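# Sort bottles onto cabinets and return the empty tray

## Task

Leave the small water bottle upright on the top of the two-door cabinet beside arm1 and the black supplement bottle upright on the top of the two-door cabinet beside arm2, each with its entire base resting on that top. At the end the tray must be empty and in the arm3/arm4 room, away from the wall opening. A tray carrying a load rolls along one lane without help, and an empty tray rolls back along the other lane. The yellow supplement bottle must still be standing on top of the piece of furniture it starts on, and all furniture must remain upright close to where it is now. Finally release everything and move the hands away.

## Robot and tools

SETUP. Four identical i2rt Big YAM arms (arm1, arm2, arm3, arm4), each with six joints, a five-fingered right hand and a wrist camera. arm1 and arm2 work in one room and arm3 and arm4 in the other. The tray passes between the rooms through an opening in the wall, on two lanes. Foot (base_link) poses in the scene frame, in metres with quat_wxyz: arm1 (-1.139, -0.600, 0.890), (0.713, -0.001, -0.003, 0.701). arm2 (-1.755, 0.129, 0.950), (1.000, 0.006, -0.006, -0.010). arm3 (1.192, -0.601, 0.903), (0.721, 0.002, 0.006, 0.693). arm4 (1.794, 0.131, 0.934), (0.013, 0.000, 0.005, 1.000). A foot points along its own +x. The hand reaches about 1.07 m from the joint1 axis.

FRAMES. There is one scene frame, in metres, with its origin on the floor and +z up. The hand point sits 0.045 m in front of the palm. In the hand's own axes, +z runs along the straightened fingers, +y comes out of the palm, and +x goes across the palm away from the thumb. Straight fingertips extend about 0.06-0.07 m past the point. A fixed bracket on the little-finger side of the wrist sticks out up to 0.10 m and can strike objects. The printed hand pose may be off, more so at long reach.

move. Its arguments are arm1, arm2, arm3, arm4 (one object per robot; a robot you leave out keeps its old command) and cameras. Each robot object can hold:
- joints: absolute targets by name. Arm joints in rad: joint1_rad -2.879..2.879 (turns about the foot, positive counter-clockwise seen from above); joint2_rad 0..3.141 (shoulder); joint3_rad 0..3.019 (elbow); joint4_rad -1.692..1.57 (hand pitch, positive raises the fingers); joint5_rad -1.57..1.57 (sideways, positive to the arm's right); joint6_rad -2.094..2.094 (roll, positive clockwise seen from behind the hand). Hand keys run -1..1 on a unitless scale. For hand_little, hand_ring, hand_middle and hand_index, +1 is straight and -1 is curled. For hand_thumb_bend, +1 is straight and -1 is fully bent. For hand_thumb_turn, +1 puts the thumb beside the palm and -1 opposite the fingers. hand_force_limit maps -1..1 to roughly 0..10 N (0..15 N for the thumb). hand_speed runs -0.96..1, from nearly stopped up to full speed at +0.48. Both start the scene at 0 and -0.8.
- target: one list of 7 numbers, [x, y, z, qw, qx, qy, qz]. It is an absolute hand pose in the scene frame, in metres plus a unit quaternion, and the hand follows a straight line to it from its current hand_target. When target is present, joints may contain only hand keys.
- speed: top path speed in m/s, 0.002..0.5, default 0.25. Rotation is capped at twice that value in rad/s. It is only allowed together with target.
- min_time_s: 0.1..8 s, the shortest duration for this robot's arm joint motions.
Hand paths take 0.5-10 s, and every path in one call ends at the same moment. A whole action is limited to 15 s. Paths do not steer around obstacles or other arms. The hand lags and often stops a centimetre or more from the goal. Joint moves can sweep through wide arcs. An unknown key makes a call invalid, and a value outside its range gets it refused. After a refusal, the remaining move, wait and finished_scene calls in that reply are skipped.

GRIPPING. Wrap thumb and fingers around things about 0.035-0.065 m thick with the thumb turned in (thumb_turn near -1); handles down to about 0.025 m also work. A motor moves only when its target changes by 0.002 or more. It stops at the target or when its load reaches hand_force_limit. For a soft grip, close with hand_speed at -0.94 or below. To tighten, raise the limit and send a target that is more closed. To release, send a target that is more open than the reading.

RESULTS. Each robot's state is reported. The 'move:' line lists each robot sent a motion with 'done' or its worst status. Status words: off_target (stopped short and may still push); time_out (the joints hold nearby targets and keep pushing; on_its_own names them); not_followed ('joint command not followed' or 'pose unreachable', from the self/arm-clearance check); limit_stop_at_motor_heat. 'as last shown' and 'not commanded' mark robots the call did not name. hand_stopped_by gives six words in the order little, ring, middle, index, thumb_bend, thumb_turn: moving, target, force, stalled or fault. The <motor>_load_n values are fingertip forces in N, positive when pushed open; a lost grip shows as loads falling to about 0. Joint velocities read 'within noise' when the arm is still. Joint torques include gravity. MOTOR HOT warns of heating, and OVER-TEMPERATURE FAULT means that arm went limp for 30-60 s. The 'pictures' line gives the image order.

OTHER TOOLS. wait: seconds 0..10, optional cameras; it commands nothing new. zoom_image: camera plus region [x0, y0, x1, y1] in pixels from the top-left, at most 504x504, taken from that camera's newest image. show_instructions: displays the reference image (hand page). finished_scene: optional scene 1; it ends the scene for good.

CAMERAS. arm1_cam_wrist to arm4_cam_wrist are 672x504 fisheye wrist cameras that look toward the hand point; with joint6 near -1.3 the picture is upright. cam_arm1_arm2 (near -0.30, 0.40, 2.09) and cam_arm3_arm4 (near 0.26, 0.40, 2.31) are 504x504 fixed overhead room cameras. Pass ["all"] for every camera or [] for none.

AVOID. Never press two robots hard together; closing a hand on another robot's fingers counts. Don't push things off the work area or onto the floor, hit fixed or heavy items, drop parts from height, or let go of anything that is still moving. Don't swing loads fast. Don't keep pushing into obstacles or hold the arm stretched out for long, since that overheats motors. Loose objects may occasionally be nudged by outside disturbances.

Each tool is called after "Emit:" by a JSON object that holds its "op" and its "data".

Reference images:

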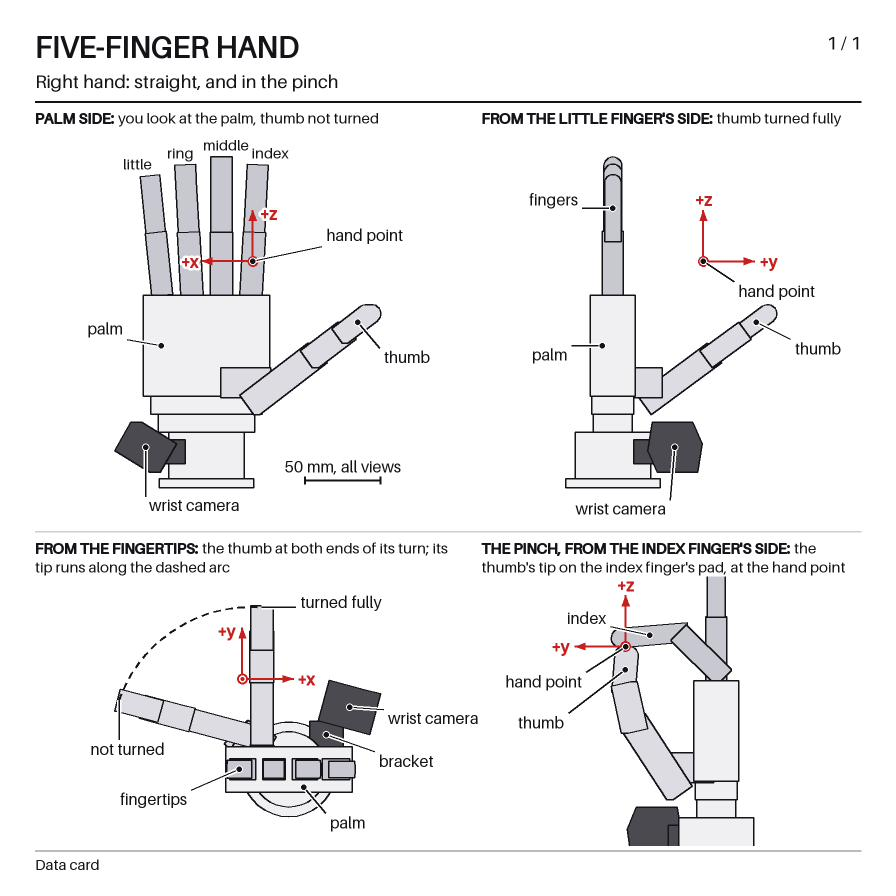

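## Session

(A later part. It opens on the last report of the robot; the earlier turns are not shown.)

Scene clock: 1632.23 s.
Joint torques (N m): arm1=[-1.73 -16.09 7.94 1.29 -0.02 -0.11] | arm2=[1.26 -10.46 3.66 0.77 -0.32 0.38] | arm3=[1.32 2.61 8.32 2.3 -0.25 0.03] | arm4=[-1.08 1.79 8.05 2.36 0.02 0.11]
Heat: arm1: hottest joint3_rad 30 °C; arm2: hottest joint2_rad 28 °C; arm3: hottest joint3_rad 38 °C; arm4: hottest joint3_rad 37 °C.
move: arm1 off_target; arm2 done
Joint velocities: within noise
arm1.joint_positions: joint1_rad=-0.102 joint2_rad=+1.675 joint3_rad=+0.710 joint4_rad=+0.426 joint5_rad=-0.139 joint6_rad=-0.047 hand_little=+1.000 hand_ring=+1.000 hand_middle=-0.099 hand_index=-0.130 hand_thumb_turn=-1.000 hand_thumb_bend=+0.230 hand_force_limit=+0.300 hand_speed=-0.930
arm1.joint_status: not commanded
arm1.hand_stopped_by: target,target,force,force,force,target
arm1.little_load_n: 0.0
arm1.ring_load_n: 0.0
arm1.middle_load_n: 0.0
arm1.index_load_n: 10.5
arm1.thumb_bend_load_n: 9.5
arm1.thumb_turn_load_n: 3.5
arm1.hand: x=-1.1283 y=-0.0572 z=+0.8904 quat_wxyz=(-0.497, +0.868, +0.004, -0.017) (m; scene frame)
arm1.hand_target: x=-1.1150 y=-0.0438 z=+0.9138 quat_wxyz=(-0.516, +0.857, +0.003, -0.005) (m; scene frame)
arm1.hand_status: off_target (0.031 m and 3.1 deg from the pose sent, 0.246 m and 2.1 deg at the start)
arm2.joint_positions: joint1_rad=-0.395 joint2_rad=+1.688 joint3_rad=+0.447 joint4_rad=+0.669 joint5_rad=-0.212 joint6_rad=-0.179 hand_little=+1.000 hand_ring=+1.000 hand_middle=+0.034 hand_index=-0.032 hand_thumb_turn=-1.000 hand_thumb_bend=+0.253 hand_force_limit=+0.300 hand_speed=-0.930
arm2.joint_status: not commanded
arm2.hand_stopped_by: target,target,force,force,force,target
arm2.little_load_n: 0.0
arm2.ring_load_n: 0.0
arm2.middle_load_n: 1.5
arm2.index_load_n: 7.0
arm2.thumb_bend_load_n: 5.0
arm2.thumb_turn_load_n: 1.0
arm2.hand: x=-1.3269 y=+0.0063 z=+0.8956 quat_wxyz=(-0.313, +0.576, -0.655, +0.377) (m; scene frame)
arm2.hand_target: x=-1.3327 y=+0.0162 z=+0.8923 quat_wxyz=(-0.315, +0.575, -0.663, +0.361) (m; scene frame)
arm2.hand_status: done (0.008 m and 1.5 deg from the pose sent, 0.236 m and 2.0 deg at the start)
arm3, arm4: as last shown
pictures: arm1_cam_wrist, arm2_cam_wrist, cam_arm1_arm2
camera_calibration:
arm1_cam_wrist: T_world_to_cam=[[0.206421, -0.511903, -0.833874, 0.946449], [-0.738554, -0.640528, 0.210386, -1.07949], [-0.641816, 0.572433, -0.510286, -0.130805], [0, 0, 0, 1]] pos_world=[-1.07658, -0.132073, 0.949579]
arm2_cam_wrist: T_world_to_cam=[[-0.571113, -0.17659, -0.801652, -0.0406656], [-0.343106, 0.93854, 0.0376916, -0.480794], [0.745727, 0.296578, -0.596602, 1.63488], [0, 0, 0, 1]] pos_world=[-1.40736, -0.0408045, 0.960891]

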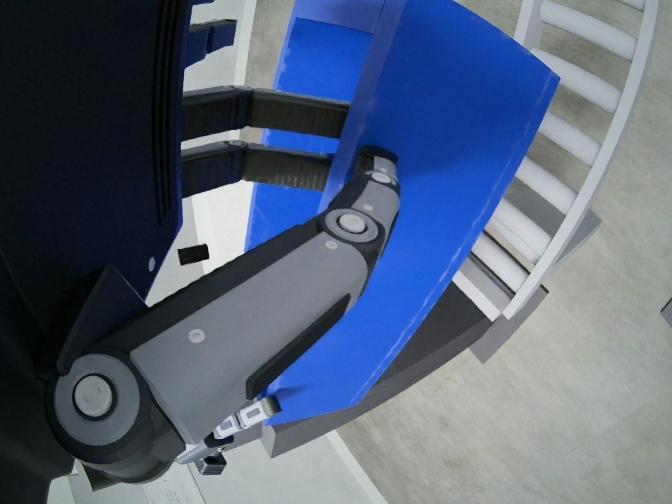

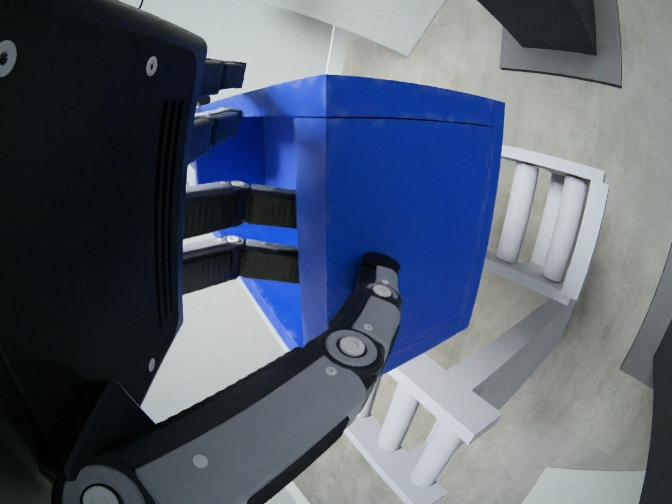

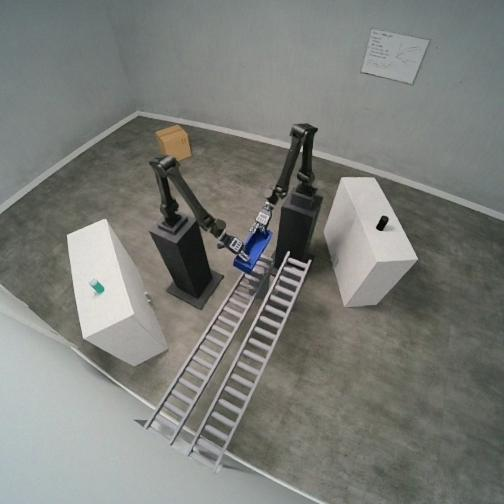

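Emit:
{"op": "move", "data": {"arm1": {"target": [-1.115, 0.172, 0.915, 0.515, -0.857, -0.001, 0.001], "speed": 0.08}, "arm2": {"target": [-1.326, 0.231, 0.895, 0.318, -0.574, 0.660, -0.366], "speed": 0.08}, "cameras": ["arm1_cam_wrist", "arm2_cam_wrist", "cam_arm1_arm2"]}}

Emit:
{"op": "zoom_image", "data": {"camera": "cam_arm1_arm2", "region": [220, 190, 340, 310]}}

Scene clock: 1654.67 s.
Joint torques (N m): arm1=[-1.03 -21.3 11.97 1.21 0.56 -0.01] | arm2=[1.79 -7.94 5.37 1.05 -0.09 0.36] | arm3=[1.14 2.73 8.31 2.32 -0.24 0.01] | arm4=[-1.03 1.73 8.05 2.36 0.01 0.11]
Heat: arm1: hottest joint3_rad 34 °C; arm2: hottest joint2_rad 27 °C; arm3: hottest joint3_rad 38 °C; arm4: hottest joint3_rad 37 °C.
move: arm1 off_target; arm2 off_target
Joint velocities: within noise
arm1.joint_positions: joint1_rad=-0.061 joint2_rad=+2.065 joint3_rad=+1.356 joint4_rad=+0.170 joint5_rad=-0.096 joint6_rad=-0.034 hand_little=+1.000 hand_ring=+1.000 hand_middle=-0.099 hand_index=-0.130 hand_thumb_turn=-1.000 hand_thumb_bend=+0.230 hand_force_limit=+0.300 hand_speed=-0.930
arm1.joint_status: not commanded
arm1.hand_stopped_by: target,target,force,force,force,target
arm1.little_load_n: 0.0
arm1.ring_load_n: 0.0
arm1.middle_load_n: 0.0
arm1.index_load_n: 9.0
arm1.thumb_bend_load_n: 9.0
arm1.thumb_turn_load_n: 2.0
arm1.hand: x=-1.1270 y=+0.1484 z=+0.8872 quat_wxyz=(-0.496, +0.868, +0.006, -0.012) (m; scene frame)
arm1.hand_target: x=-1.1163 y=+0.1704 z=+0.9116 quat_wxyz=(-0.515, +0.857, +0.001, -0.001) (m; scene frame)
arm1.hand_status: off_target (0.038 m and 2.9 deg from the pose sent, 0.231 m and 3.1 deg at the start)
arm2.joint_positions: joint1_rad=+0.295 joint2_rad=+1.662 joint3_rad=+0.407 joint4_rad=+0.656 joint5_rad=+0.379 joint6_rad=+0.197 hand_little=+1.000 hand_ring=+1.000 hand_middle=+0.033 hand_index=-0.032 hand_thumb_turn=-1.000 hand_thumb_bend=+0.251 hand_force_limit=+0.300 hand_speed=-0.930
arm2.joint_status: not commanded
arm2.hand_stopped_by: target,target,force,force,force,target
arm2.little_load_n: 0.0
arm2.ring_load_n: 0.0
arm2.middle_load_n: 0.5
arm2.index_load_n: 7.5
arm2.thumb_bend_load_n: 2.0
arm2.thumb_turn_load_n: -1.0
arm2.hand: x=-1.3258 y=+0.2158 z=+0.8980 quat_wxyz=(-0.311, +0.574, -0.655, +0.381) (m; scene frame)
arm2.hand_target: x=-1.3252 y=+0.2256 z=+0.8948 quat_wxyz=(-0.313, +0.576, -0.657, +0.371) (m; scene frame)
arm2.hand_status: off_target (0.015 m and 2.0 deg from the pose sent, 0.225 m and 1.5 deg at the start)
arm3, arm4: as last shown
pictures: arm1_cam_wrist, arm2_cam_wrist, cam_arm1_arm2
camera_calibration:
arm1_cam_wrist: T_world_to_cam=[[0.21497, -0.514427, -0.830152, 1.0555], [-0.742079, -0.638647, 0.203593, -0.94447], [-0.634907, 0.572272, -0.519035, -0.233693], [0, 0, 0, 1]] pos_world=[-1.07614, 0.0735293, 0.947215]
arm2_cam_wrist: T_world_to_cam=[[-0.568483, -0.17809, -0.803188, 0.00407568], [-0.337516, 0.940833, 0.0302784, -0.663643], [0.750273, 0.288302, -0.594956, 1.57967], [0, 0, 0, 1]] pos_world=[-1.40686, 0.169681, 0.963203]

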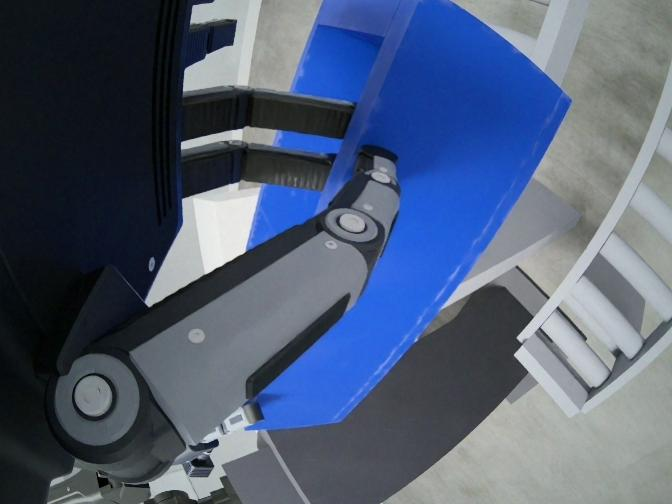

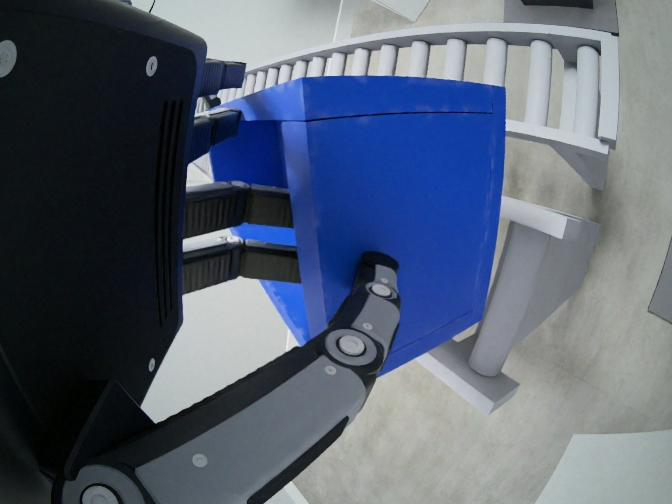

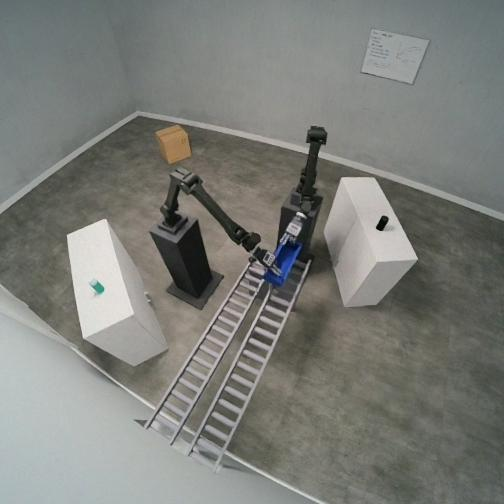

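Scaled by 4.200 from the camera's 504x504 image, which has a finer 720x720 frame.

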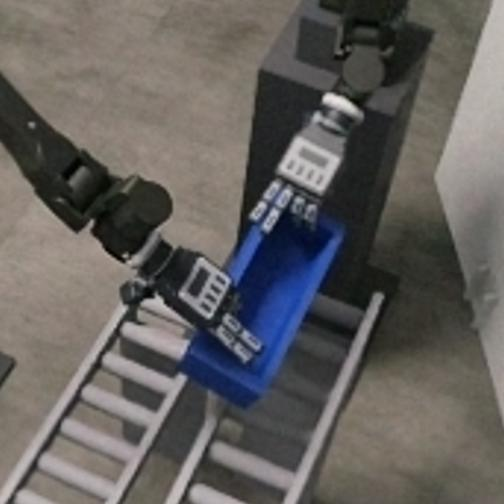

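Emit:
{"op": "move", "data": {"arm1": {"joints": {"hand_force_limit": 0.6, "hand_speed": -0.94, "hand_thumb_bend": -0.65, "hand_middle": -0.65, "hand_index": -0.62}}, "arm2": {"joints": {"hand_force_limit": 0.6, "hand_speed": -0.94, "hand_thumb_bend": -0.65, "hand_middle": -0.65, "hand_index": -0.62}}, "cameras": []}}

Emit:
{"op": "move", "data": {"arm1": {"target": [-1.112, 0.183, 0.853, 0.515, -0.857, -0.001, 0.001], "speed": 0.05}, "arm2": {"target": [-1.322, 0.234, 0.864, 0.318, -0.574, 0.660, -0.366], "speed": 0.05}, "cameras": ["arm1_cam_wrist", "arm2_cam_wrist", "cam_arm1_arm2"]}}

Emit:
{"op": "zoom_image", "data": {"camera": "cam_arm1_arm2", "region": [230, 210, 320, 300]}}

Emit:
{"op": "zoom_image", "data": {"camera": "arm2_cam_wrist", "region": [280, 60, 640, 420]}}

Scene clock: 1727.30 s.
Joint torques (N m): arm1=[-0.97 -21.48 11.96 1.29 0.56 -0.03] | arm2=[1.49 -7.94 5.29 1.03 -0.1 0.36] | arm3=[1.08 2.67 8.27 2.32 -0.24 0.04] | arm4=[-1.14 1.73 8.05 2.37 0.01 0.12]
Heat: arm1: hottest joint3_rad 40 °C; arm2: hottest joint2_rad 26 °C; arm3: hottest joint3_rad 38 °C; arm4: hottest joint3_rad 37 °C.
move: arm1 off_target; arm2 off_target
Joint velocities: within noise
arm1.joint_positions: joint1_rad=-0.061 joint2_rad=+2.066 joint3_rad=+1.356 joint4_rad=+0.168 joint5_rad=-0.096 joint6_rad=-0.031 hand_little=+1.000 hand_ring=+1.000 hand_middle=-0.118 hand_index=-0.130 hand_thumb_turn=-1.000 hand_thumb_bend=+0.224 hand_force_limit=+0.600 hand_speed=-0.940
arm1.joint_status: hand_middle off_target (ended at -0.118, target -0.650); hand_index off_target (ended at -0.130, target -0.620); hand_thumb_bend off_target (ended at +0.224, target -0.650); the others done
arm1.hand_stopped_by: target,target,force,force,force,target
arm1.little_load_n: 0.0
arm1.ring_load_n: 0.0
arm1.middle_load_n: 8.5
arm1.index_load_n: 9.5
arm1.thumb_bend_load_n: 11.5
arm1.thumb_turn_load_n: 3.0
arm1.hand: x=-1.1273 y=+0.1479 z=+0.8859 quat_wxyz=(-0.494, +0.869, +0.004, -0.013) (m; scene frame)
arm1.hand_target: x=-1.1162 y=+0.1702 z=+0.9111 quat_wxyz=(-0.514, +0.858, +0.001, -0.001) (m; scene frame)
arm1.hand_status: not commanded
arm2.joint_positions: joint1_rad=+0.298 joint2_rad=+1.662 joint3_rad=+0.409 joint4_rad=+0.656 joint5_rad=+0.379 joint6_rad=+0.197 hand_little=+1.000 hand_ring=+1.000 hand_middle=+0.014 hand_index=-0.034 hand_thumb_turn=-1.000 hand_thumb_bend=+0.226 hand_force_limit=+0.600 hand_speed=-0.940
arm2.joint_status: hand_middle off_target (ended at +0.014, target -0.650); hand_index off_target (ended at -0.034, target -0.620); hand_thumb_bend off_target (ended at +0.226, target -0.650); the others done
arm2.hand_stopped_by: target,target,force,force,force,target
arm2.little_load_n: 0.0
arm2.ring_load_n: 0.0
arm2.middle_load_n: 8.0
arm2.index_load_n: 8.5
arm2.thumb_bend_load_n: 11.5
arm2.thumb_turn_load_n: 1.0
arm2.hand: x=-1.3252 y=+0.2174 z=+0.8985 quat_wxyz=(-0.312, +0.575, -0.653, +0.381) (m; scene frame)
arm2.hand_target: x=-1.3250 y=+0.2258 z=+0.8949 quat_wxyz=(-0.313, +0.577, -0.657, +0.372) (m; scene frame)
arm2.hand_status: not commanded
arm3, arm4: as last shown
pictures: none
No camera images: "cameras" was empty.

Scene clock: 1729.07 s.
Joint torques (N m): arm1=[-1.61 -21.66 11.03 2.7 0.42 -0.09] | arm2=[1.49 -9.11 3.86 2.3 -0.07 0.32] | arm3=[1.2 2.73 8.21 2.32 -0.23 0.04] | arm4=[-1.14 1.73 8.06 2.35 0.02 0.12]
Heat: arm1: hottest joint3_rad 41 °C; arm2: hottest joint2_rad 26 °C; arm3: hottest joint3_rad 38 °C; arm4: hottest joint3_rad 37 °C.
move: arm1 off_target; arm2 done
Joint velocities: within noise
arm1.joint_positions: joint1_rad=-0.056 joint2_rad=+2.175 joint3_rad=+1.383 joint4_rad=+0.234 joint5_rad=-0.096 joint6_rad=-0.027 hand_little=+1.000 hand_ring=+1.000 hand_middle=-0.118 hand_index=-0.130 hand_thumb_turn=-1.000 hand_thumb_bend=+0.224 hand_force_limit=+0.600 hand_speed=-0.940
arm1.joint_status: not commanded
arm1.hand_stopped_by: target,target,force,force,force,target
arm1.little_load_n: 0.0
arm1.ring_load_n: 0.0
arm1.middle_load_n: 11.0
arm1.index_load_n: 6.5
arm1.thumb_bend_load_n: 11.0
arm1.thumb_turn_load_n: 2.0
arm1.hand: x=-1.1302 y=+0.1554 z=+0.8325 quat_wxyz=(-0.488, +0.873, +0.004, -0.015) (m; scene frame)
arm1.hand_target: x=-1.1130 y=+0.1806 z=+0.8545 quat_wxyz=(-0.516, +0.857, +0.001, -0.001) (m; scene frame)
arm1.hand_status: off_target (0.039 m and 4.0 deg from the pose sent, 0.050 m and 3.1 deg at the start)
arm2.joint_positions: joint1_rad=+0.311 joint2_rad=+1.802 joint3_rad=+0.428 joint4_rad=+0.742 joint5_rad=+0.371 joint6_rad=+0.223 hand_little=+1.000 hand_ring=+1.000 hand_middle=+0.014 hand_index=-0.034 hand_thumb_turn=-1.000 hand_thumb_bend=+0.226 hand_force_limit=+0.600 hand_speed=-0.940
arm2.joint_status: not commanded
arm2.hand_stopped_by: target,target,force,force,force,target
arm2.little_load_n: 0.0
arm2.ring_load_n: 0.0
arm2.middle_load_n: 7.0
arm2.index_load_n: 11.5
arm2.thumb_bend_load_n: 7.0
arm2.thumb_turn_load_n: 1.5
arm2.hand: x=-1.3258 y=+0.2260 z=+0.8632 quat_wxyz=(-0.308, +0.579, -0.660, +0.366) (m; scene frame)
arm2.hand_target: x=-1.3224 y=+0.2355 z=+0.8644 quat_wxyz=(-0.320, +0.576, -0.659, +0.363) (m; scene frame)
arm2.hand_status: done (0.009 m and 1.3 deg from the pose sent, 0.038 m and 2.0 deg at the start)
arm3.joint_positions: joint1_rad=+0.530 joint2_rad=+0.585 joint3_rad=+1.322 joint4_rad=-1.404 joint5_rad=-0.254 joint6_rad=-1.366 hand_little=+1.000 hand_ring=+1.000 hand_middle=+1.000 hand_index=+1.000 hand_thumb_turn=+1.000 hand_thumb_bend=+1.000 hand_force_limit=+0.000 hand_speed=-0.800
arm3.joint_status: not commanded
arm3.hand_stopped_by: target,target,target,target,target,target
arm3.little_load_n: 0.0
arm3.ring_load_n: 0.0
arm3.middle_load_n: 0.0
arm3.index_load_n: 0.0
arm3.thumb_bend_load_n: 0.0
arm3.thumb_turn_load_n: 0.0
arm3.hand: x=+1.0980 y=-0.4055 z=+1.3519 quat_wxyz=(-0.443, +0.493, +0.745, +0.075) (m; scene frame)
arm3.hand_target: x=+1.0985 y=-0.4061 z=+1.3612 quat_wxyz=(-0.452, +0.489, +0.742, +0.080) (m; scene frame)
arm3.hand_status: not commanded
arm4.joint_positions: joint1_rad=-0.283 joint2_rad=+0.629 joint3_rad=+1.504 joint4_rad=-1.246 joint5_rad=-0.094 joint6_rad=-1.109 hand_little=+1.000 hand_ring=+1.000 hand_middle=+1.000 hand_index=+1.000 hand_thumb_turn=+1.000 hand_thumb_bend=+1.000 hand_force_limit=+0.000 hand_speed=-0.800
arm4.joint_status: not commanded
arm4.hand_stopped_by: target,target,target,target,target,target
arm4.little_load_n: 0.0
arm4.ring_load_n: 0.0
arm4.middle_load_n: 0.0
arm4.index_load_n: 0.0
arm4.thumb_bend_load_n: 0.0
arm4.thumb_turn_load_n: 0.0
arm4.hand: x=+1.5788 y=+0.2289 z=+1.4853 quat_wxyz=(-0.558, +0.288, +0.773, -0.086) (m; scene frame)
arm4.hand_target: x=+1.5808 y=+0.2284 z=+1.4978 quat_wxyz=(-0.570, +0.285, +0.766, -0.086) (m; scene frame)
arm4.hand_status: not commanded
pictures: arm1_cam_wrist, arm2_cam_wrist, cam_arm1_arm2
camera_calibration:
arm1_cam_wrist: T_world_to_cam=[[0.208705, -0.529634, -0.82215, 1.00298], [-0.739978, -0.635172, 0.221336, -0.944143], [-0.639434, 0.562179, -0.52448, -0.267102], [0, 0, 0, 1]] pos_world=[-1.07877, 0.0816798, 0.893487]
arm2_cam_wrist: T_world_to_cam=[[-0.589658, -0.169383, -0.789692, -0.0637755], [-0.343912, 0.937346, 0.0557439, -0.701727], [0.730772, 0.304455, -0.610966, 1.54032], [0, 0, 0, 1]] pos_world=[-1.40456, 0.178002, 0.929836]

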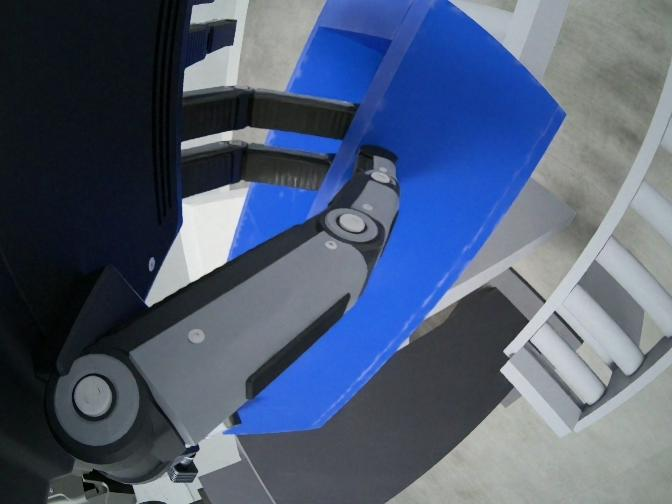

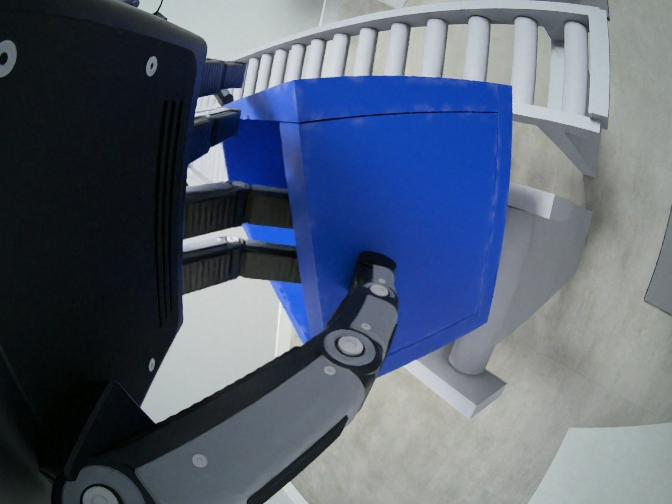

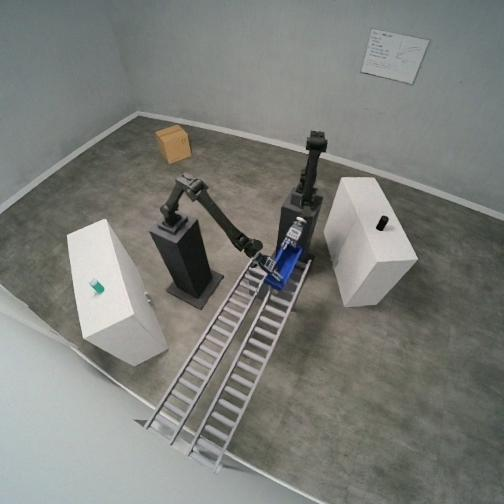

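Scaled by 5.600 from the camera's 504x504 image, which has a finer 720x720 frame.

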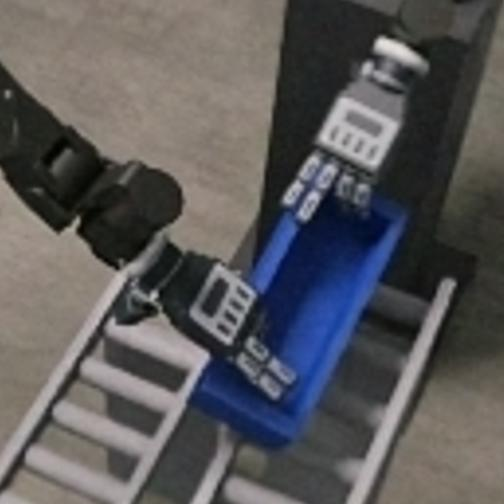

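Scaled by 1.400 from the camera's 672x504 image, which has a finer 960x720 frame.

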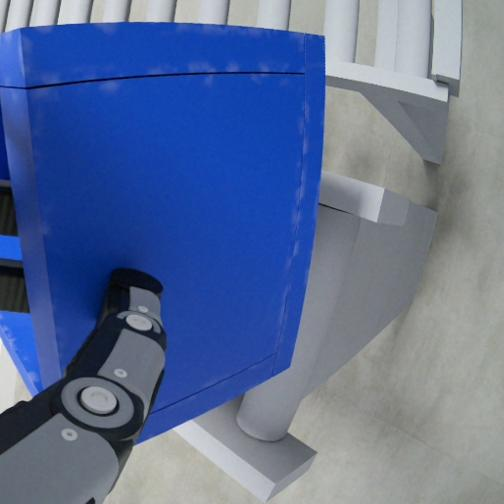

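Emit:
{"op": "zoom_image", "data": {"camera": "arm2_cam_wrist", "region": [420, 160, 620, 440]}}

Emit:
{"op": "zoom_image", "data": {"camera": "arm1_cam_wrist", "region": [180, 0, 672, 480]}}

Scaled by 1.800 from the camera's 672x504 image, which has a finer 960x720 frame.

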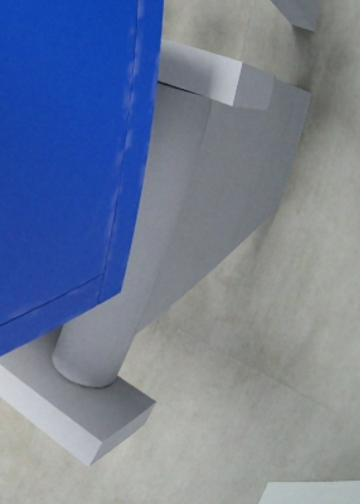

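Scaled by 1.024 from the camera's 672x504 image, which has a finer 960x720 frame.

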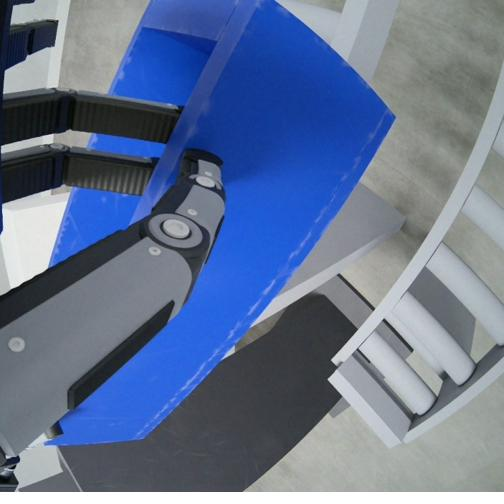

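Emit:
{"op": "move", "data": {"arm1": {"target": [-1.108, 0.226, 0.872, 0.5446, -0.8386, -0.001, 0.001], "speed": 0.05}, "arm2": {"target": [-1.319, 0.267, 0.857, 0.318, -0.574, 0.660, -0.366], "speed": 0.05}, "cameras": ["arm1_cam_wrist", "arm2_cam_wrist", "cam_arm1_arm2"]}}

Emit:
{"op": "zoom_image", "data": {"camera": "cam_arm1_arm2", "region": [230, 210, 330, 310]}}

Emit:
{"op": "zoom_image", "data": {"camera": "arm2_cam_wrist", "region": [280, 60, 640, 420]}}

Scene clock: 1911.07 s.
Joint torques (N m): arm1=[-1.73 -23.53 12.27 2.78 0.24 -0.04] | arm2=[0.97 -9.58 4.64 1.32 0.22 0.31] | arm3=[0.97 2.67 8.24 2.25 -0.24 0.02] | arm4=[-1.14 1.67 8.05 2.35 0.02 0.11]
Heat: arm1: hottest joint3_rad 43 °C; arm2: hottest joint2_rad 26 °C; arm3: hottest joint3_rad 39 °C; arm4: hottest joint3_rad 37 °C.
move: arm1 off_target; arm2 done
Joint velocities: within noise
arm1.joint_positions: joint1_rad=-0.056 joint2_rad=+2.240 joint3_rad=+1.491 joint4_rad=+0.234 joint5_rad=-0.096 joint6_rad=-0.028 hand_little=+1.000 hand_ring=+1.000 hand_middle=-0.118 hand_index=-0.130 hand_thumb_turn=-1.000 hand_thumb_bend=+0.224 hand_force_limit=+0.600 hand_speed=-0.940
arm1.joint_status: not commanded
arm1.hand_stopped_by: target,target,force,force,force,target
arm1.little_load_n: -0.5
arm1.ring_load_n: 0.0
arm1.middle_load_n: 11.5
arm1.index_load_n: 7.5
arm1.thumb_bend_load_n: 8.5
arm1.thumb_turn_load_n: 0.5
arm1.hand: x=-1.1274 y=+0.1917 z=+0.8348 quat_wxyz=(-0.506, +0.862, +0.006, -0.014) (m; scene frame)
arm1.hand_target: x=-1.1084 y=+0.2229 z=+0.8723 quat_wxyz=(-0.544, +0.839, +0.002, -0.001) (m; scene frame)
arm1.hand_status: off_target (0.054 m and 5.4 deg from the pose sent, 0.084 m and 7.8 deg at the start)
arm2.joint_positions: joint1_rad=+0.409 joint2_rad=+1.842 joint3_rad=+0.461 joint4_rad=+0.742 joint5_rad=+0.446 joint6_rad=+0.283 hand_little=+1.000 hand_ring=+1.000 hand_middle=+0.014 hand_index=-0.034 hand_thumb_turn=-1.000 hand_thumb_bend=+0.226 hand_force_limit=+0.600 hand_speed=-0.940
arm2.joint_status: not commanded
arm2.hand_stopped_by: target,target,force,force,force,target
arm2.little_load_n: 0.0
arm2.ring_load_n: 0.0
arm2.middle_load_n: 7.5
arm2.index_load_n: 10.5
arm2.thumb_bend_load_n: 8.0
arm2.thumb_turn_load_n: 1.0
arm2.hand: x=-1.3235 y=+0.2602 z=+0.8583 quat_wxyz=(-0.316, +0.577, -0.657, +0.368) (m; scene frame)
arm2.hand_target: x=-1.3194 y=+0.2666 z=+0.8566 quat_wxyz=(-0.318, +0.575, -0.659, +0.365) (m; scene frame)
arm2.hand_status: done (0.008 m and 0.7 deg from the pose sent, 0.042 m and 1.3 deg at the start)
arm3, arm4: as last shown
pictures: arm1_cam_wrist, arm2_cam_wrist, cam_arm1_arm2
camera_calibration:
arm1_cam_wrist: T_world_to_cam=[[0.212942, -0.493756, -0.843125, 1.03885], [-0.740296, -0.644702, 0.190583, -0.892363], [-0.637666, 0.583579, -0.50281, -0.304753], [0, 0, 0, 1]] pos_world=[-1.07616, 0.11548, 0.89272]
arm2_cam_wrist: T_world_to_cam=[[-0.57667, -0.168393, -0.799434, -0.0352308], [-0.349403, 0.935356, 0.055017, -0.738879], [0.738491, 0.311051, -0.598229, 1.5228], [0, 0, 0, 1]] pos_world=[-1.40306, 0.211513, 0.923469]

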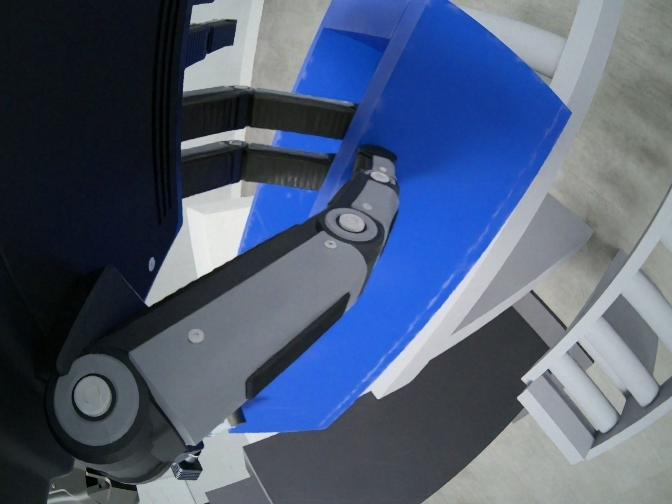

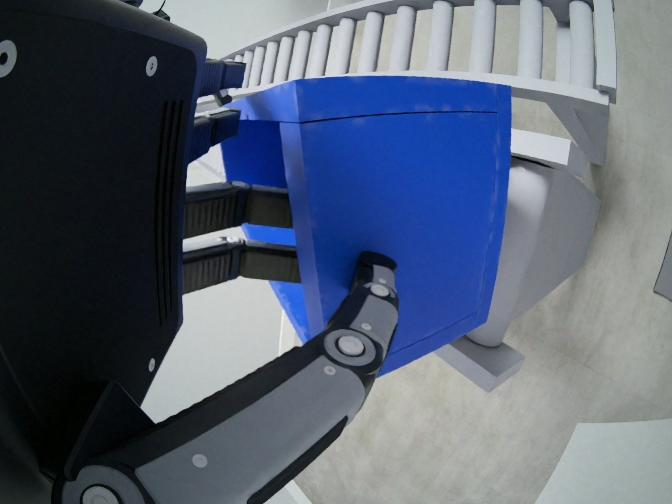

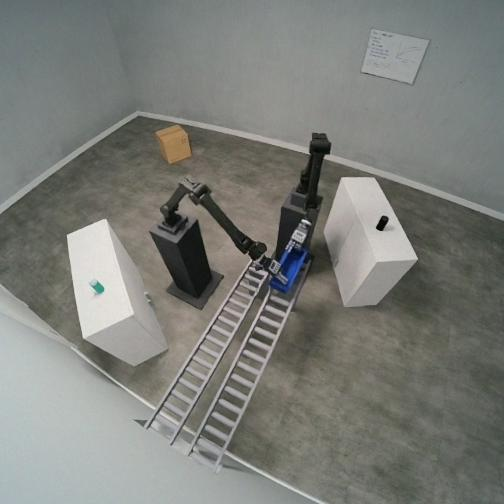

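Scaled by 5.040 from the camera's 504x504 image, which has a finer 720x720 frame.

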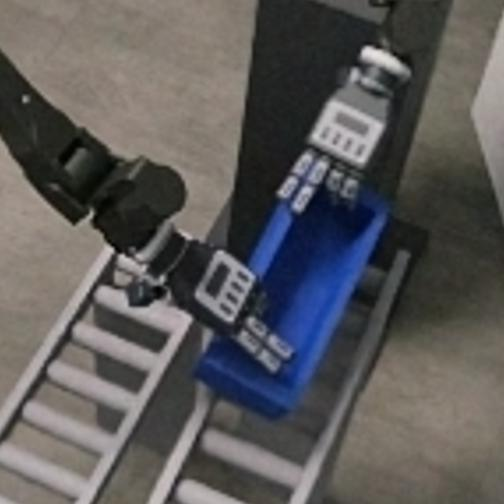

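Scaled by 1.400 from the camera's 672x504 image, which has a finer 960x720 frame.

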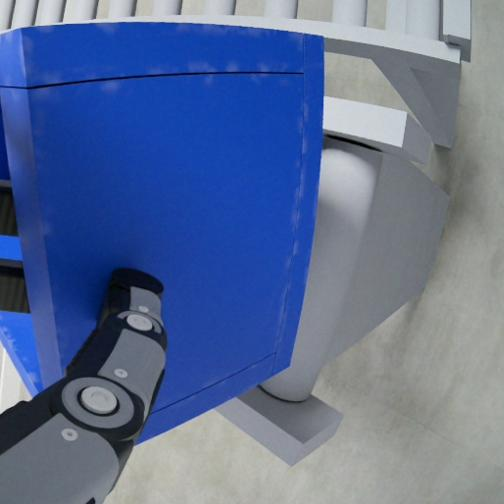

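Emit:
{"op": "move", "data": {"arm1": {"target": [-1.103, 0.240, 0.842, 0.5446, -0.8386, -0.001, 0.001], "speed": 0.04}, "arm2": {"target": [-1.316, 0.279, 0.825, 0.318, -0.574, 0.660, -0.366], "speed": 0.04}, "cameras": ["arm1_cam_wrist", "arm2_cam_wrist", "cam_arm1_arm2"]}}

Emit:
{"op": "zoom_image", "data": {"camera": "cam_arm1_arm2", "region": [230, 210, 330, 310]}}

Emit:
{"op": "zoom_image", "data": {"camera": "arm2_cam_wrist", "region": [280, 60, 640, 420]}}

Scene clock: 1983.03 s.
Joint torques (N m): arm1=[-2.14 -24.06 12.22 3.07 0.06 -0.05] | arm2=[0.97 -10.4 3.41 2.29 0.24 0.31] | arm3=[1.14 2.61 8.2 2.3 -0.26 0.03] | arm4=[-1.08 1.67 8.06 2.35 0.01 0.11]
Heat: arm1: hottest joint3_rad 46 °C; arm2: hottest joint2_rad 26 °C; arm3: hottest joint3_rad 39 °C; arm4: hottest joint3_rad 37 °C.
move: arm1 off_target; arm2 done
Joint velocities: within noise
arm1.joint_positions: joint1_rad=-0.058 joint2_rad=+2.316 joint3_rad=+1.544 joint4_rad=+0.251 joint5_rad=-0.096 joint6_rad=-0.033 hand_little=+1.000 hand_ring=+1.000 hand_middle=-0.118 hand_index=-0.130 hand_thumb_turn=-1.000 hand_thumb_bend=+0.224 hand_force_limit=+0.600 hand_speed=-0.940
arm1.joint_status: not commanded
arm1.hand_stopped_by: target,target,force,force,force,target
arm1.little_load_n: 0.0
arm1.ring_load_n: 0.0
arm1.middle_load_n: 10.5
arm1.index_load_n: 7.5
arm1.thumb_bend_load_n: 8.5
arm1.thumb_turn_load_n: 1.0
arm1.hand: x=-1.1249 y=+0.2032 z=+0.8043 quat_wxyz=(-0.504, +0.864, +0.007, -0.012) (m; scene frame)
arm1.hand_target: x=-1.1022 y=+0.2356 z=+0.8428 quat_wxyz=(-0.545, +0.839, +0.003, +0.001) (m; scene frame)
arm1.hand_status: off_target (0.057 m and 5.7 deg from the pose sent, 0.055 m and 5.4 deg at the start)
arm2.joint_positions: joint1_rad=+0.439 joint2_rad=+1.971 joint3_rad=+0.504 joint4_rad=+0.801 joint5_rad=+0.472 joint6_rad=+0.306 hand_little=+1.000 hand_ring=+1.000 hand_middle=+0.014 hand_index=-0.034 hand_thumb_turn=-1.000 hand_thumb_bend=+0.226 hand_force_limit=+0.600 hand_speed=-0.940
arm2.joint_status: not commanded
arm2.hand_stopped_by: target,target,force,force,force,target
arm2.little_load_n: 0.0
arm2.ring_load_n: 0.0
arm2.middle_load_n: 7.5
arm2.index_load_n: 8.5
arm2.thumb_bend_load_n: 11.0
arm2.thumb_turn_load_n: 0.5
arm2.hand: x=-1.3205 y=+0.2722 z=+0.8258 quat_wxyz=(-0.309, +0.580, -0.659, +0.366) (m; scene frame)
arm2.hand_target: x=-1.3156 y=+0.2788 z=+0.8259 quat_wxyz=(-0.318, +0.574, -0.660, +0.366) (m; scene frame)
arm2.hand_status: done (0.008 m and 1.3 deg from the pose sent, 0.039 m and 0.7 deg at the start)
arm3, arm4: as last shown
pictures: arm1_cam_wrist, arm2_cam_wrist, cam_arm1_arm2
camera_calibration:
arm1_cam_wrist: T_world_to_cam=[[0.216308, -0.498615, -0.839401, 1.02007], [-0.740557, -0.644057, 0.191742, -0.878596], [-0.636228, 0.58015, -0.508568, -0.318207], [0, 0, 0, 1]] pos_world=[-1.07375, 0.127363, 0.862881]
arm2_cam_wrist: T_world_to_cam=[[-0.588886, -0.171505, -0.789809, -0.0807141], [-0.346312, 0.936515, 0.05485, -0.74341], [0.730261, 0.305821, -0.610895, 1.49847], [0, 0, 0, 1]] pos_world=[-1.39926, 0.224107, 0.892437]

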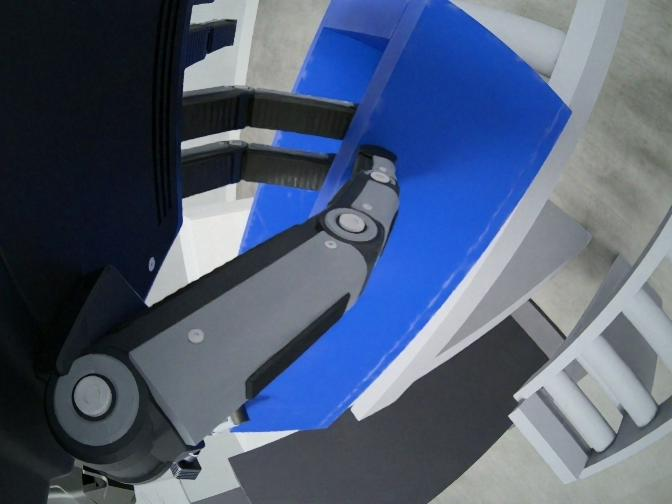

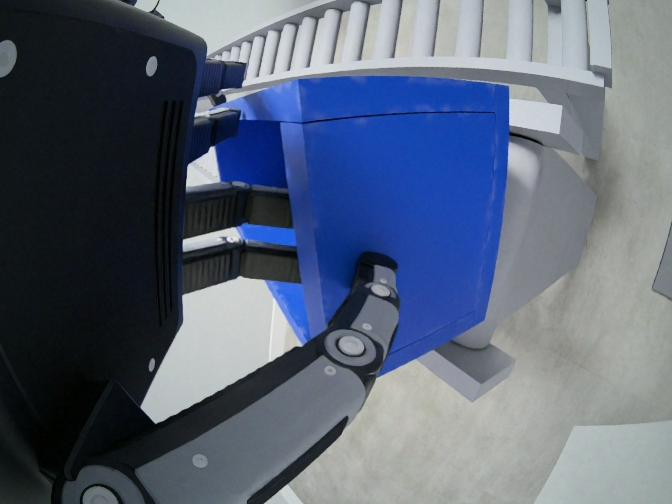

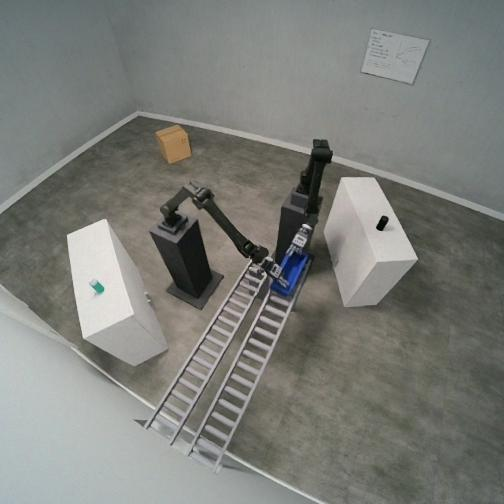

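Scaled by 5.040 from the camera's 504x504 image, which has a finer 720x720 frame.

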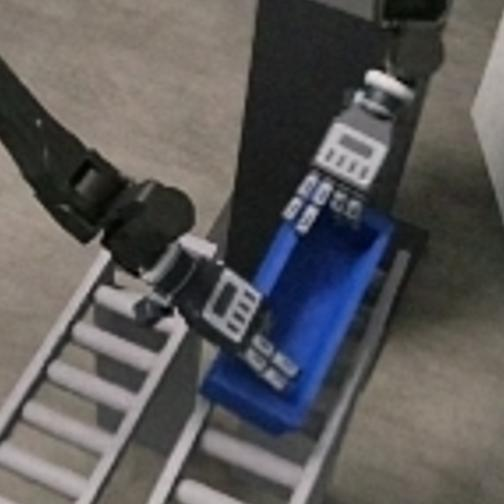

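Scaled by 1.400 from the camera's 672x504 image, which has a finer 960x720 frame.

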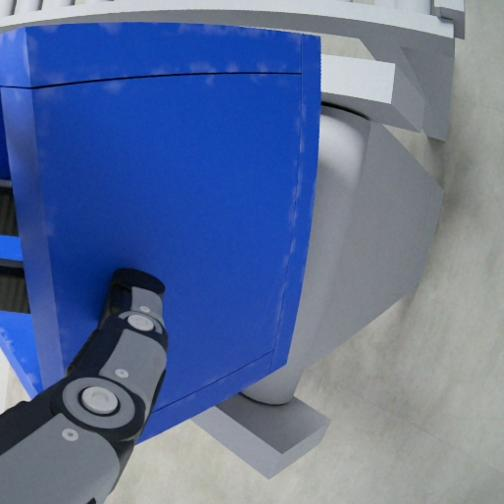

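Emit:
{"op": "move", "data": {"arm1": {"target": [-1.101, 0.245, 0.808, 0.5446, -0.8386, -0.001, 0.001], "speed": 0.04}, "arm2": {"target": [-1.316, 0.278, 0.789, 0.318, -0.574, 0.660, -0.366], "speed": 0.04}, "cameras": ["arm1_cam_wrist", "arm2_cam_wrist", "cam_arm1_arm2"]}}

Emit:
{"op": "zoom_image", "data": {"camera": "cam_arm1_arm2", "region": [230, 210, 330, 310]}}

Emit:
{"op": "zoom_image", "data": {"camera": "arm2_cam_wrist", "region": [280, 60, 640, 420]}}

Scene clock: 2025.47 s.
Joint torques (N m): arm1=[-1.67 -22.71 11.55 2.85 -0.01 -0.01] | arm2=[0.32 -10.64 1.87 1.98 0.16 0.24] | arm3=[0.97 2.55 8.18 2.32 -0.26 0.03] | arm4=[-1.03 1.73 8.05 2.35 0.01 0.12]
Heat: arm1: hottest joint3_rad 53 °C; arm2: hottest joint2_rad 27 °C; arm3: hottest joint3_rad 39 °C; arm4: hottest joint3_rad 38 °C.
move: arm1 off_target; arm2 off_target
Joint velocities: within noise
arm1.joint_positions: joint1_rad=-0.064 joint2_rad=+2.370 joint3_rad=+1.589 joint4_rad=+0.296 joint5_rad=-0.096 joint6_rad=-0.039 hand_little=+1.000 hand_ring=+1.000 hand_middle=-0.118 hand_index=-0.130 hand_thumb_turn=-1.000 hand_thumb_bend=+0.224 hand_force_limit=+0.600 hand_speed=-0.940
arm1.joint_status: not commanded
arm1.hand_stopped_by: target,target,force,force,force,target
arm1.little_load_n: 0.0
arm1.ring_load_n: 0.0
arm1.middle_load_n: 9.5
arm1.index_load_n: 5.5
arm1.thumb_bend_load_n: 13.0
arm1.thumb_turn_load_n: 0.0
arm1.hand: x=-1.1182 y=+0.2190 z=+0.7920 quat_wxyz=(-0.519, +0.855, +0.008, -0.008) (m; scene frame)
arm1.hand_target: x=-1.1017 y=+0.2429 z=+0.8086 quat_wxyz=(-0.545, +0.838, +0.004, +0.001) (m; scene frame)
arm1.hand_status: off_target (0.035 m and 3.7 deg from the pose sent, 0.048 m and 5.7 deg at the start)
arm2.joint_positions: joint1_rad=+0.456 joint2_rad=+2.109 joint3_rad=+0.539 joint4_rad=+0.930 joint5_rad=+0.472 joint6_rad=+0.324 hand_little=+1.000 hand_ring=+1.000 hand_middle=+0.015 hand_index=-0.034 hand_thumb_turn=-1.000 hand_thumb_bend=+0.226 hand_force_limit=+0.600 hand_speed=-0.940
arm2.joint_status: not commanded
arm2.hand_stopped_by: target,target,force,force,force,target
arm2.little_load_n: 0.0
arm2.ring_load_n: 0.0
arm2.middle_load_n: 10.5
arm2.index_load_n: 6.5
arm2.thumb_bend_load_n: 13.5
arm2.thumb_turn_load_n: -3.0
arm2.hand: x=-1.3145 y=+0.2844 z=+0.7972 quat_wxyz=(-0.326, +0.574, -0.657, +0.364) (m; scene frame)
arm2.hand_target: x=-1.3183 y=+0.2845 z=+0.7896 quat_wxyz=(-0.323, +0.575, -0.659, +0.362) (m; scene frame)
arm2.hand_status: off_target (0.011 m and 1.0 deg from the pose sent, 0.038 m and 1.3 deg at the start)
arm3, arm4: as last shown
pictures: arm1_cam_wrist, arm2_cam_wrist, cam_arm1_arm2
camera_calibration:
arm1_cam_wrist: T_world_to_cam=[[0.221784, -0.469302, -0.854733, 1.02803], [-0.743914, -0.648133, 0.162836, -0.841136], [-0.6304, 0.599733, -0.492866, -0.339609], [0, 0, 0, 1]] pos_world=[-1.06782, 0.140961, 0.848273]
arm2_cam_wrist: T_world_to_cam=[[-0.566903, -0.154646, -0.809139, -0.0581154], [-0.354402, 0.932463, 0.0700872, -0.772856], [0.743653, 0.326493, -0.583423, 1.46266], [0, 0, 0, 1]] pos_world=[-1.39456, 0.234126, 0.860491]

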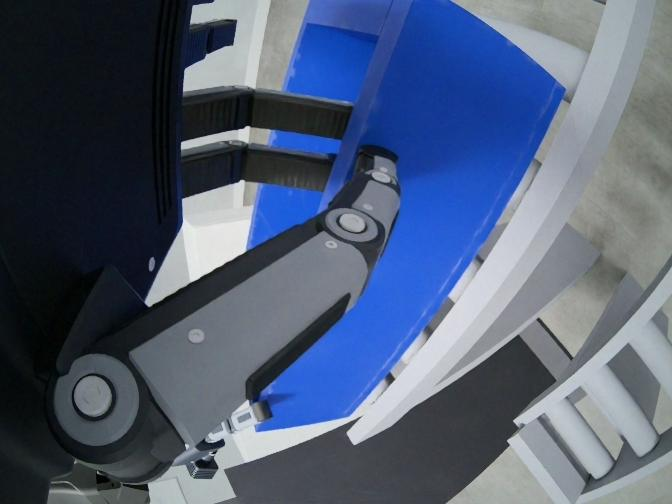

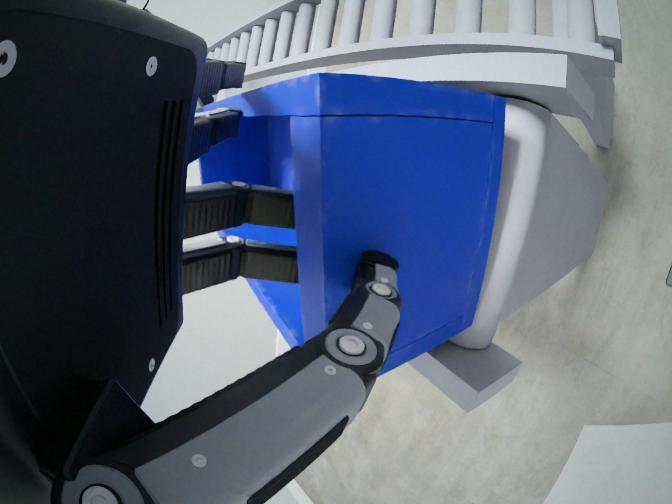

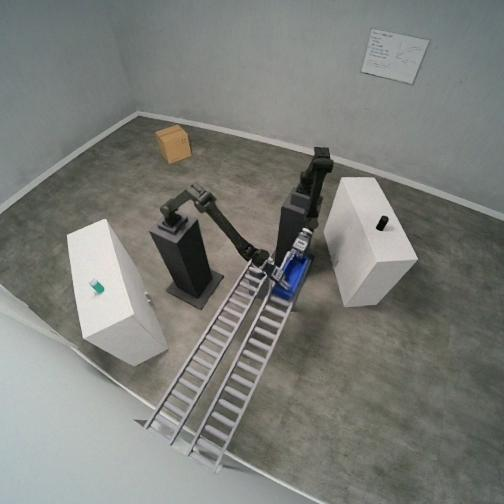

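Scaled by 5.040 from the camera's 504x504 image, which has a finer 720x720 frame.

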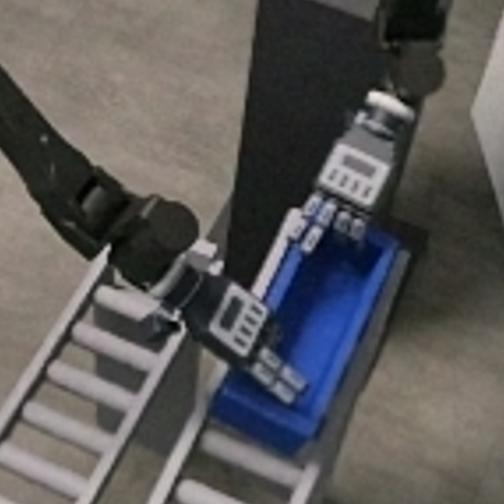

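Scaled by 1.400 from the camera's 672x504 image, which has a finer 960x720 frame.

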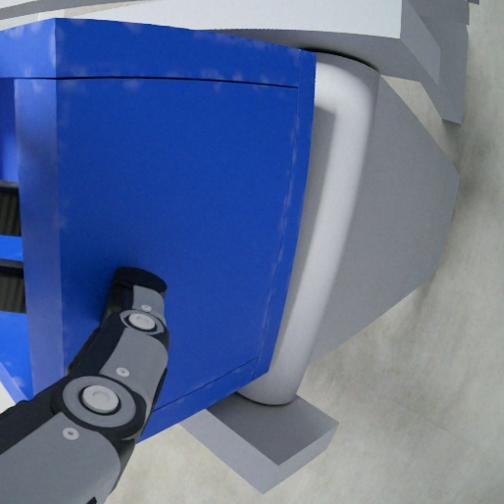

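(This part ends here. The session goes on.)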